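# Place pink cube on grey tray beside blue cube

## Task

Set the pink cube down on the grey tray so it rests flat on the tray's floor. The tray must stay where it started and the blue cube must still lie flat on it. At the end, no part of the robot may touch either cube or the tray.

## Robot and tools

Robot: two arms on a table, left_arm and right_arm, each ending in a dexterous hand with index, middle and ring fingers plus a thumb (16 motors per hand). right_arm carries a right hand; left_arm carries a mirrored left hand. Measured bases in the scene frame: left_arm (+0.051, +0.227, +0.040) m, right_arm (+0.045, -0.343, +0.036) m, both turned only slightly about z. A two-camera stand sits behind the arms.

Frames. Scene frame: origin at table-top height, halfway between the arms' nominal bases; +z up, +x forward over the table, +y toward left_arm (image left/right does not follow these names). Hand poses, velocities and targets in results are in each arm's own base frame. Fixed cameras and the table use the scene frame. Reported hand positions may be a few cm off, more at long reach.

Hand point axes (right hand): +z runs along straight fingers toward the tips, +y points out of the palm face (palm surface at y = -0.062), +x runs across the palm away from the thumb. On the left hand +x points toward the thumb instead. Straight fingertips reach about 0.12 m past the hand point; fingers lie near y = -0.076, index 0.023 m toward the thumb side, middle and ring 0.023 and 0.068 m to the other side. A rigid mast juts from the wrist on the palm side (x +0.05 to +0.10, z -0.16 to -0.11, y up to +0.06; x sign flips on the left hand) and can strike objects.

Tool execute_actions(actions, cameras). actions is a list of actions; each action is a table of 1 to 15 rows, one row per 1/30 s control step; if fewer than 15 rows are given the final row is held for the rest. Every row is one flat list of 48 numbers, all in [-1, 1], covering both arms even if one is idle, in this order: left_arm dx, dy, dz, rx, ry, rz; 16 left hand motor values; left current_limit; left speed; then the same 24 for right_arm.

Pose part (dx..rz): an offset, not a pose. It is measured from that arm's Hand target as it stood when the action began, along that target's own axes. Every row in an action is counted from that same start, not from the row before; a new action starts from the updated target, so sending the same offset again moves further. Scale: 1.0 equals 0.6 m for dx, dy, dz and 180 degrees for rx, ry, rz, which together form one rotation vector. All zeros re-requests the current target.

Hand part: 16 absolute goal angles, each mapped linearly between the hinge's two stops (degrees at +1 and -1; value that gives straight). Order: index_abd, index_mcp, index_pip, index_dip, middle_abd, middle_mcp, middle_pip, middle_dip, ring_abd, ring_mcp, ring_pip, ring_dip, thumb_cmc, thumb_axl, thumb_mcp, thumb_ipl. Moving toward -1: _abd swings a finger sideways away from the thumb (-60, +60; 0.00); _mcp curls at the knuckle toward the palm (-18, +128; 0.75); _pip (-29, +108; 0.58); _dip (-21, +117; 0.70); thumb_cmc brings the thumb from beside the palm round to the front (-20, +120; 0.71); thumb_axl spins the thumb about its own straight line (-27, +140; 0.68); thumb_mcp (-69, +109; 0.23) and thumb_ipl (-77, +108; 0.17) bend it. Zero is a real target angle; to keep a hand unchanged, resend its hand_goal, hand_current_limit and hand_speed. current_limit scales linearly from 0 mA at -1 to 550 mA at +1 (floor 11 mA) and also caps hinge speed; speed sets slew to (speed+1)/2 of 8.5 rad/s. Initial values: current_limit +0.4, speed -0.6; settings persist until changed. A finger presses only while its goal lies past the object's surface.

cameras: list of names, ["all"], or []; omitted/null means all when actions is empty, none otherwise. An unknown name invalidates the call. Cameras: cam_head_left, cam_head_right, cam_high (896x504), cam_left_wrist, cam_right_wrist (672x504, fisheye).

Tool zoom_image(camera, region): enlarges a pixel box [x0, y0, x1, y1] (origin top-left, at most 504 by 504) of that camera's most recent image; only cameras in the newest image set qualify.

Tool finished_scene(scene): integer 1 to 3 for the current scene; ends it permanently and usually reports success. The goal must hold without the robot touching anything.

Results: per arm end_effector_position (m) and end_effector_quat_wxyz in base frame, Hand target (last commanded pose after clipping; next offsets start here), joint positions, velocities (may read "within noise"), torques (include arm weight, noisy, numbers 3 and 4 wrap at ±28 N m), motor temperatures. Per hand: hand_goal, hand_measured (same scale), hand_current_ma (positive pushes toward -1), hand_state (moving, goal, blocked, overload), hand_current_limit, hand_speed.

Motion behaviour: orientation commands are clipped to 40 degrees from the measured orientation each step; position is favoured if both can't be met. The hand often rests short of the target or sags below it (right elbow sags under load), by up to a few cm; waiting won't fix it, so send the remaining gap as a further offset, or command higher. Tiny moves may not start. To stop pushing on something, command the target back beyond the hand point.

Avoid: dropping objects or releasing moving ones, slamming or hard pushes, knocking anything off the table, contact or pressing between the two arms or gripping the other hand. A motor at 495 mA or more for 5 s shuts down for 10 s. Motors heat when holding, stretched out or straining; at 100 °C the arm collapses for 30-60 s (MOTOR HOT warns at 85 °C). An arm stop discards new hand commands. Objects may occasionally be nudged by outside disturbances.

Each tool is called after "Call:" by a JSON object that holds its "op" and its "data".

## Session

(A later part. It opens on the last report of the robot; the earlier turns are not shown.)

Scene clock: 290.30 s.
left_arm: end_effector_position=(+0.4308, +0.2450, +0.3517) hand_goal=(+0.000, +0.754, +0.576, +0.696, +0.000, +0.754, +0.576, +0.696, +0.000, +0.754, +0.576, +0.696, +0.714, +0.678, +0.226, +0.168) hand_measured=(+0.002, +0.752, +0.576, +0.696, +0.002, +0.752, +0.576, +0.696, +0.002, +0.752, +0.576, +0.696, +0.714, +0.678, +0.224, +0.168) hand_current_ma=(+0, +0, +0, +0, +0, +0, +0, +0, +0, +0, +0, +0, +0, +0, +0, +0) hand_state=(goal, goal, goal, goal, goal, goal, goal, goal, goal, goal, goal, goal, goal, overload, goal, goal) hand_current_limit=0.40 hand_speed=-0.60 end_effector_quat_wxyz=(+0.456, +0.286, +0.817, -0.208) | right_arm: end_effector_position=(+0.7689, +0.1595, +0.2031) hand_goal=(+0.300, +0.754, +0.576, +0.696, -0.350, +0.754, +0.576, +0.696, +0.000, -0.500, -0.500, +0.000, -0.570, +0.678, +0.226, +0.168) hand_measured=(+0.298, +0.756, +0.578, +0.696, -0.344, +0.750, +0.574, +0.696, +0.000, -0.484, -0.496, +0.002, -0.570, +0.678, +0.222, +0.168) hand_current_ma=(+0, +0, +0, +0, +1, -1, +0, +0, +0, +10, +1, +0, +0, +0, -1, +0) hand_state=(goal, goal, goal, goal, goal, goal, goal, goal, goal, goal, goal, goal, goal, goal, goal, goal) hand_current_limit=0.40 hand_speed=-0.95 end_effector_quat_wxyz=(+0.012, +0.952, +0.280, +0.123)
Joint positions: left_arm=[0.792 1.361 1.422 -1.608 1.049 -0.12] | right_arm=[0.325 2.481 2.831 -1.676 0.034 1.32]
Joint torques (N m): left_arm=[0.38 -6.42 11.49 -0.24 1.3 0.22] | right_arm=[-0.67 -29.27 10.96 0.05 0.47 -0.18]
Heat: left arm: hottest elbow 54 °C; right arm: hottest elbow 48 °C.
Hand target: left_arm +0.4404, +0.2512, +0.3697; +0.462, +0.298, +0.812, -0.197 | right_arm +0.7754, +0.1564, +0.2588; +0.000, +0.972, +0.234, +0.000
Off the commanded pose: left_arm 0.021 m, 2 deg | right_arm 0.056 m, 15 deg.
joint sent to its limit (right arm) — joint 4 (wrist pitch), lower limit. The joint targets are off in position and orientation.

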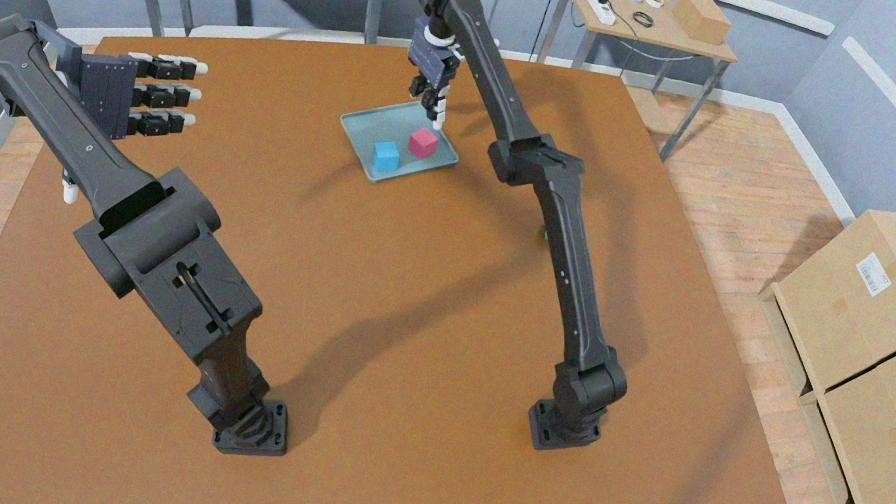

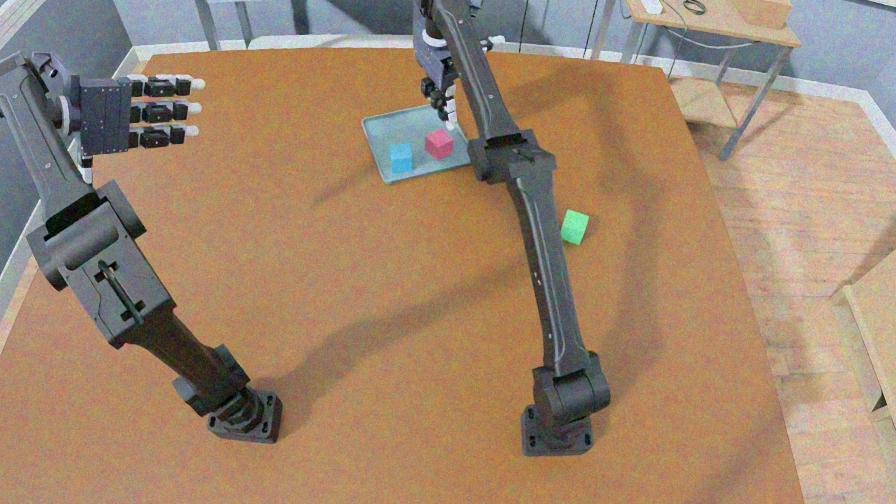

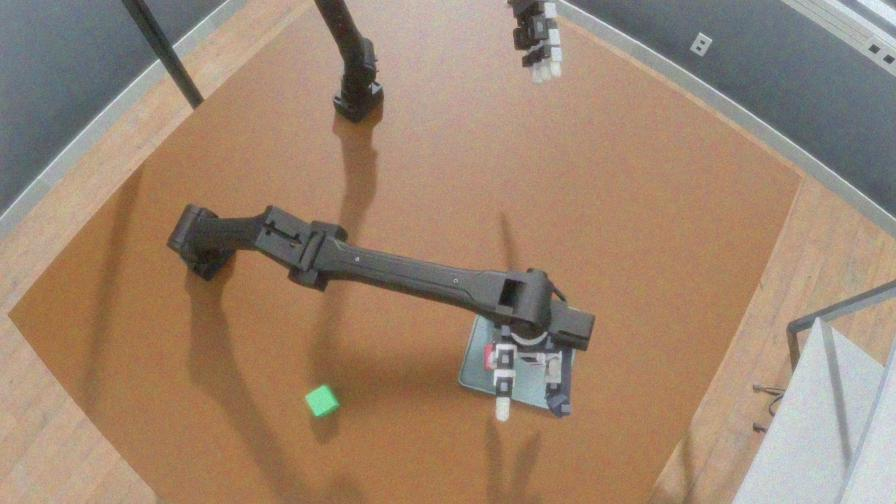

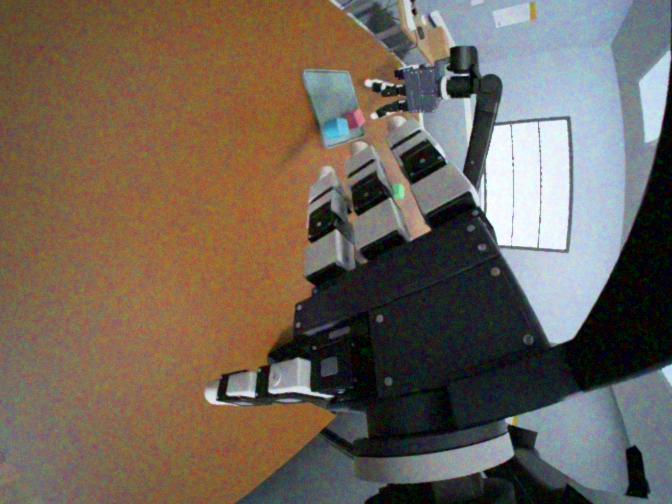

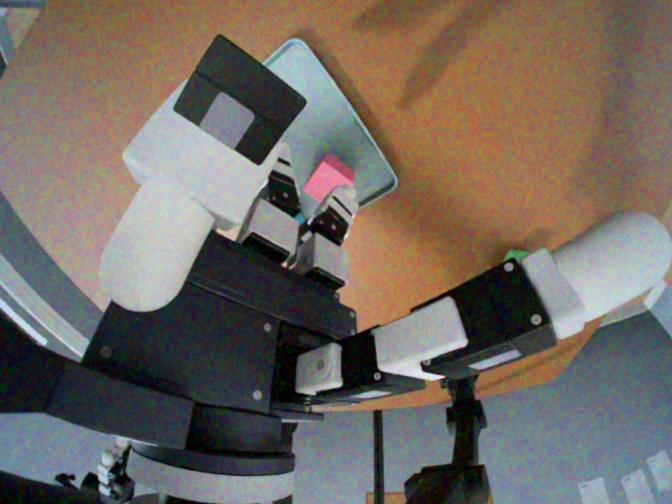

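Call:
{"op": "execute_actions", "data": {"actions": [[[0,0,0,0,0,0,0,0.754,0.576,0.696,0,0.754,0.576,0.696,0,0.754,0.576,0.696,0.714,0.678,0.226,0.168,0.4,-0.6,-0.0757,0.1485,-0.0333,0,0,0,0.3,0.754,0.576,0.696,-0.35,0.754,0.576,0.696,0,-0.5,-0.5,0,-0.57,0.678,0.226,0.168,0.4,-0.95]],[[0,0,0,0,0,0,0,0.754,0.576,0.696,0,0.754,0.576,0.696,0,0.754,0.576,0.696,0.714,0.678,0.226,0.168,0.4,-0.6,-0.18,0.04,-0.05,0,0,0,0.3,0.754,0.576,0.696,-0.35,0.754,0.576,0.696,0,-0.5,-0.5,0,-0.57,0.678,0.226,0.168,0.4,-0.95]]], "cameras": ["all"]}}

Call:
{"op": "zoom_image", "data": {"camera": "cam_head_left", "region": [365, 110, 465, 190]}}

Call:
{"op": "zoom_image", "data": {"camera": "cam_high", "region": [450, 300, 590, 420]}}

Scene clock: 309.17 s.
left_arm: end_effector_position=(+0.4308, +0.2450, +0.3517) hand_goal=(+0.000, +0.754, +0.576, +0.696, +0.000, +0.754, +0.576, +0.696, +0.000, +0.754, +0.576, +0.696, +0.714, +0.678, +0.226, +0.168) hand_measured=(+0.002, +0.752, +0.576, +0.696, +0.002, +0.752, +0.576, +0.696, +0.002, +0.752, +0.576, +0.696, +0.714, +0.678, +0.224, +0.168) hand_current_ma=(+0, +0, +0, +0, +0, +0, +0, +0, +0, +0, +0, +0, +0, +0, +0, +0) hand_state=(goal, goal, goal, goal, goal, goal, goal, goal, goal, goal, goal, goal, goal, overload, goal, goal) hand_current_limit=0.40 hand_speed=-0.60 end_effector_quat_wxyz=(+0.456, +0.286, +0.817, -0.208) | right_arm: end_effector_position=(+0.6951, -0.0138, +0.3001) hand_goal=(+0.300, +0.754, +0.576, +0.696, -0.350, +0.754, +0.576, +0.696, +0.000, -0.500, -0.500, +0.000, -0.570, +0.678, +0.226, +0.168) hand_measured=(+0.298, +0.754, +0.578, +0.696, -0.346, +0.754, +0.574, +0.696, +0.000, -0.486, -0.496, +0.002, -0.570, +0.678, +0.222, +0.168) hand_current_ma=(+0, +0, +0, +0, +1, +0, +0, +0, +0, +9, +1, +0, +0, +0, -1, +0) hand_state=(goal, goal, goal, goal, goal, goal, goal, goal, goal, goal, goal, goal, goal, goal, goal, goal) hand_current_limit=0.40 hand_speed=-0.95 end_effector_quat_wxyz=(+0.028, +0.965, +0.242, +0.093)
Joint positions: left_arm=[0.792 1.361 1.422 -1.608 1.049 -0.12] | right_arm=[0.114 2.084 2.38 -1.676 0.03 1.191]
Joint torques (N m): left_arm=[0.38 -6.36 11.49 -0.24 1.3 0.23] | right_arm=[-0.62 -24 6.5 -0.05 0.23 -0.15]
Heat: left arm: hottest elbow 54 °C; right arm: hottest elbow 48 °C.
Hand target: left_arm +0.4404, +0.2512, +0.3697; +0.462, +0.298, +0.812, -0.197 | right_arm +0.6901, -0.0141, +0.3088; +0.000, +0.972, +0.233, +0.000
Off the commanded pose: left_arm 0.021 m, 2 deg | right_arm 0.010 m, 11 deg.
joint sent to its limit (right arm) — joint 4 (wrist pitch), lower limit. The joint targets are off in orientation, not in position.

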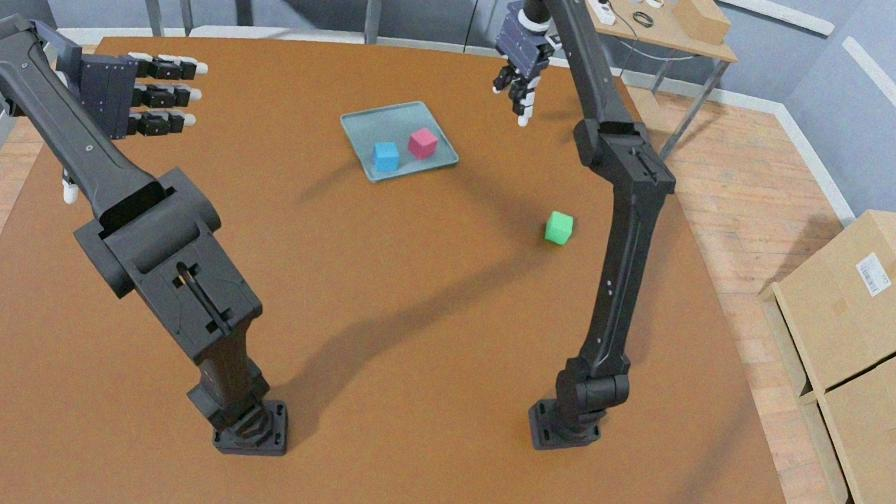

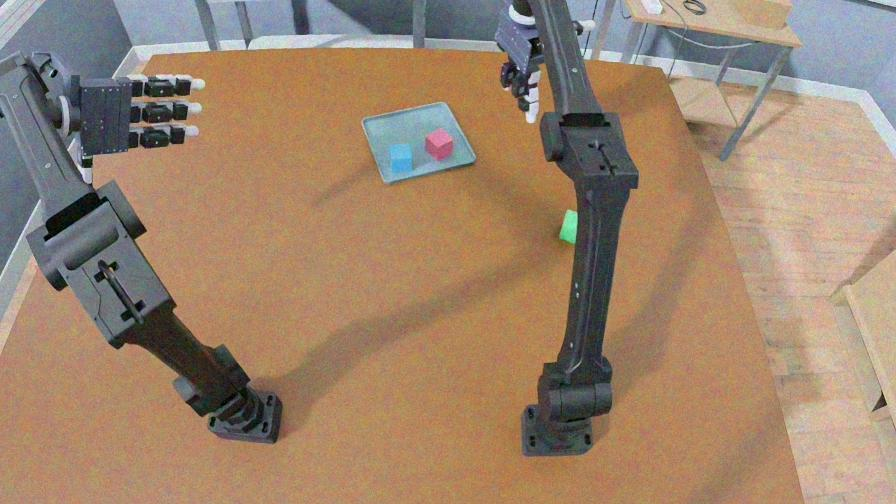

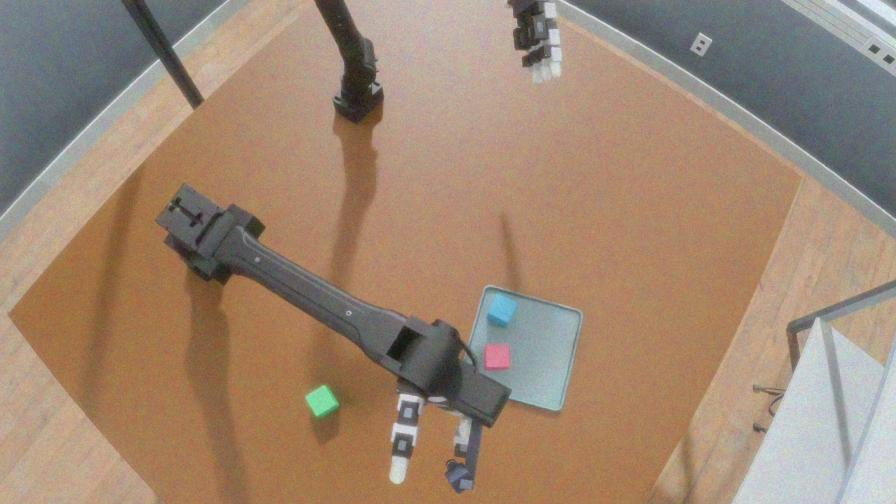

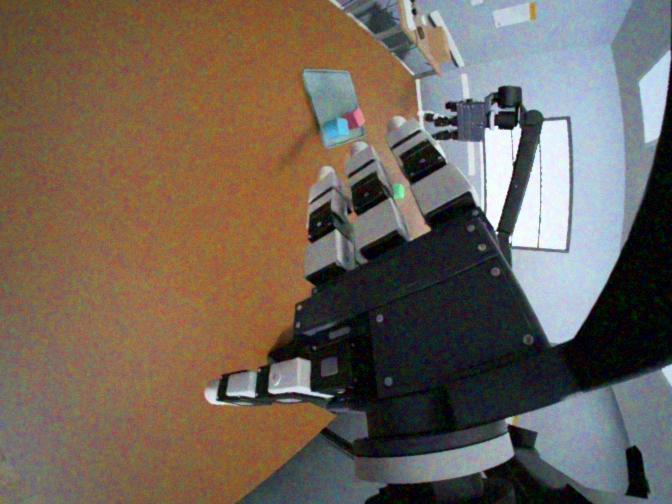

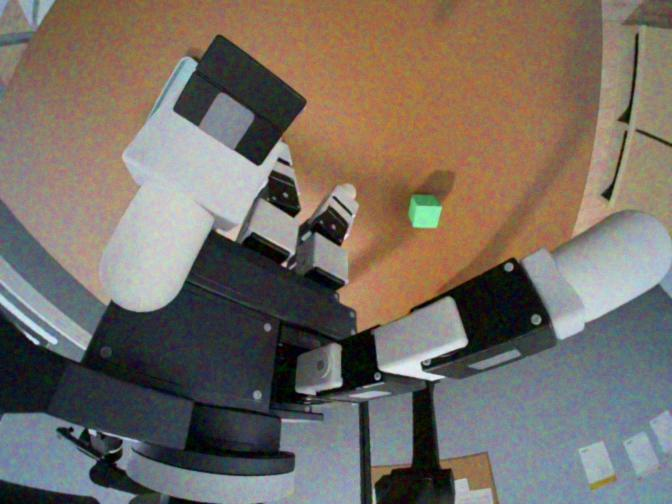

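Scaled by 5.040 from the camera's 896x504 image, which has a finer 1280x720 frame.

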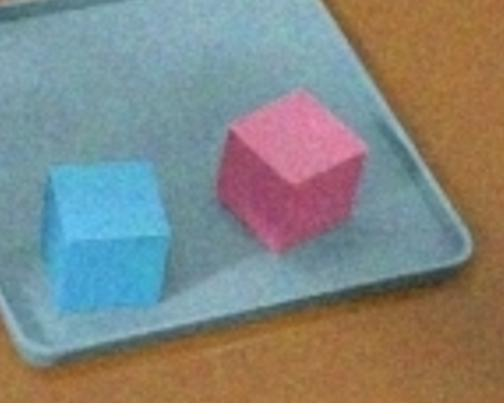

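Scaled by 3.600 from the camera's 896x504 image, which has a finer 1280x720 frame.

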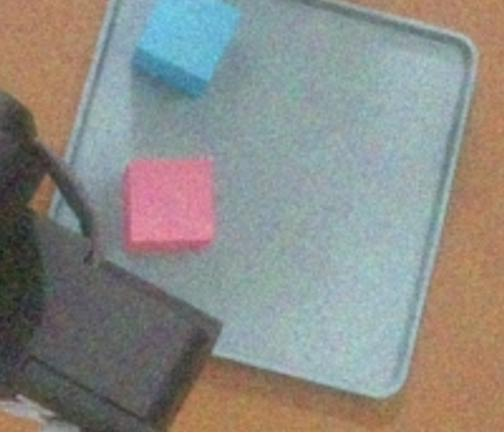

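Call:
{"op": "finished_scene", "data": {"scene": 3}}

The scene is finished: the task was done.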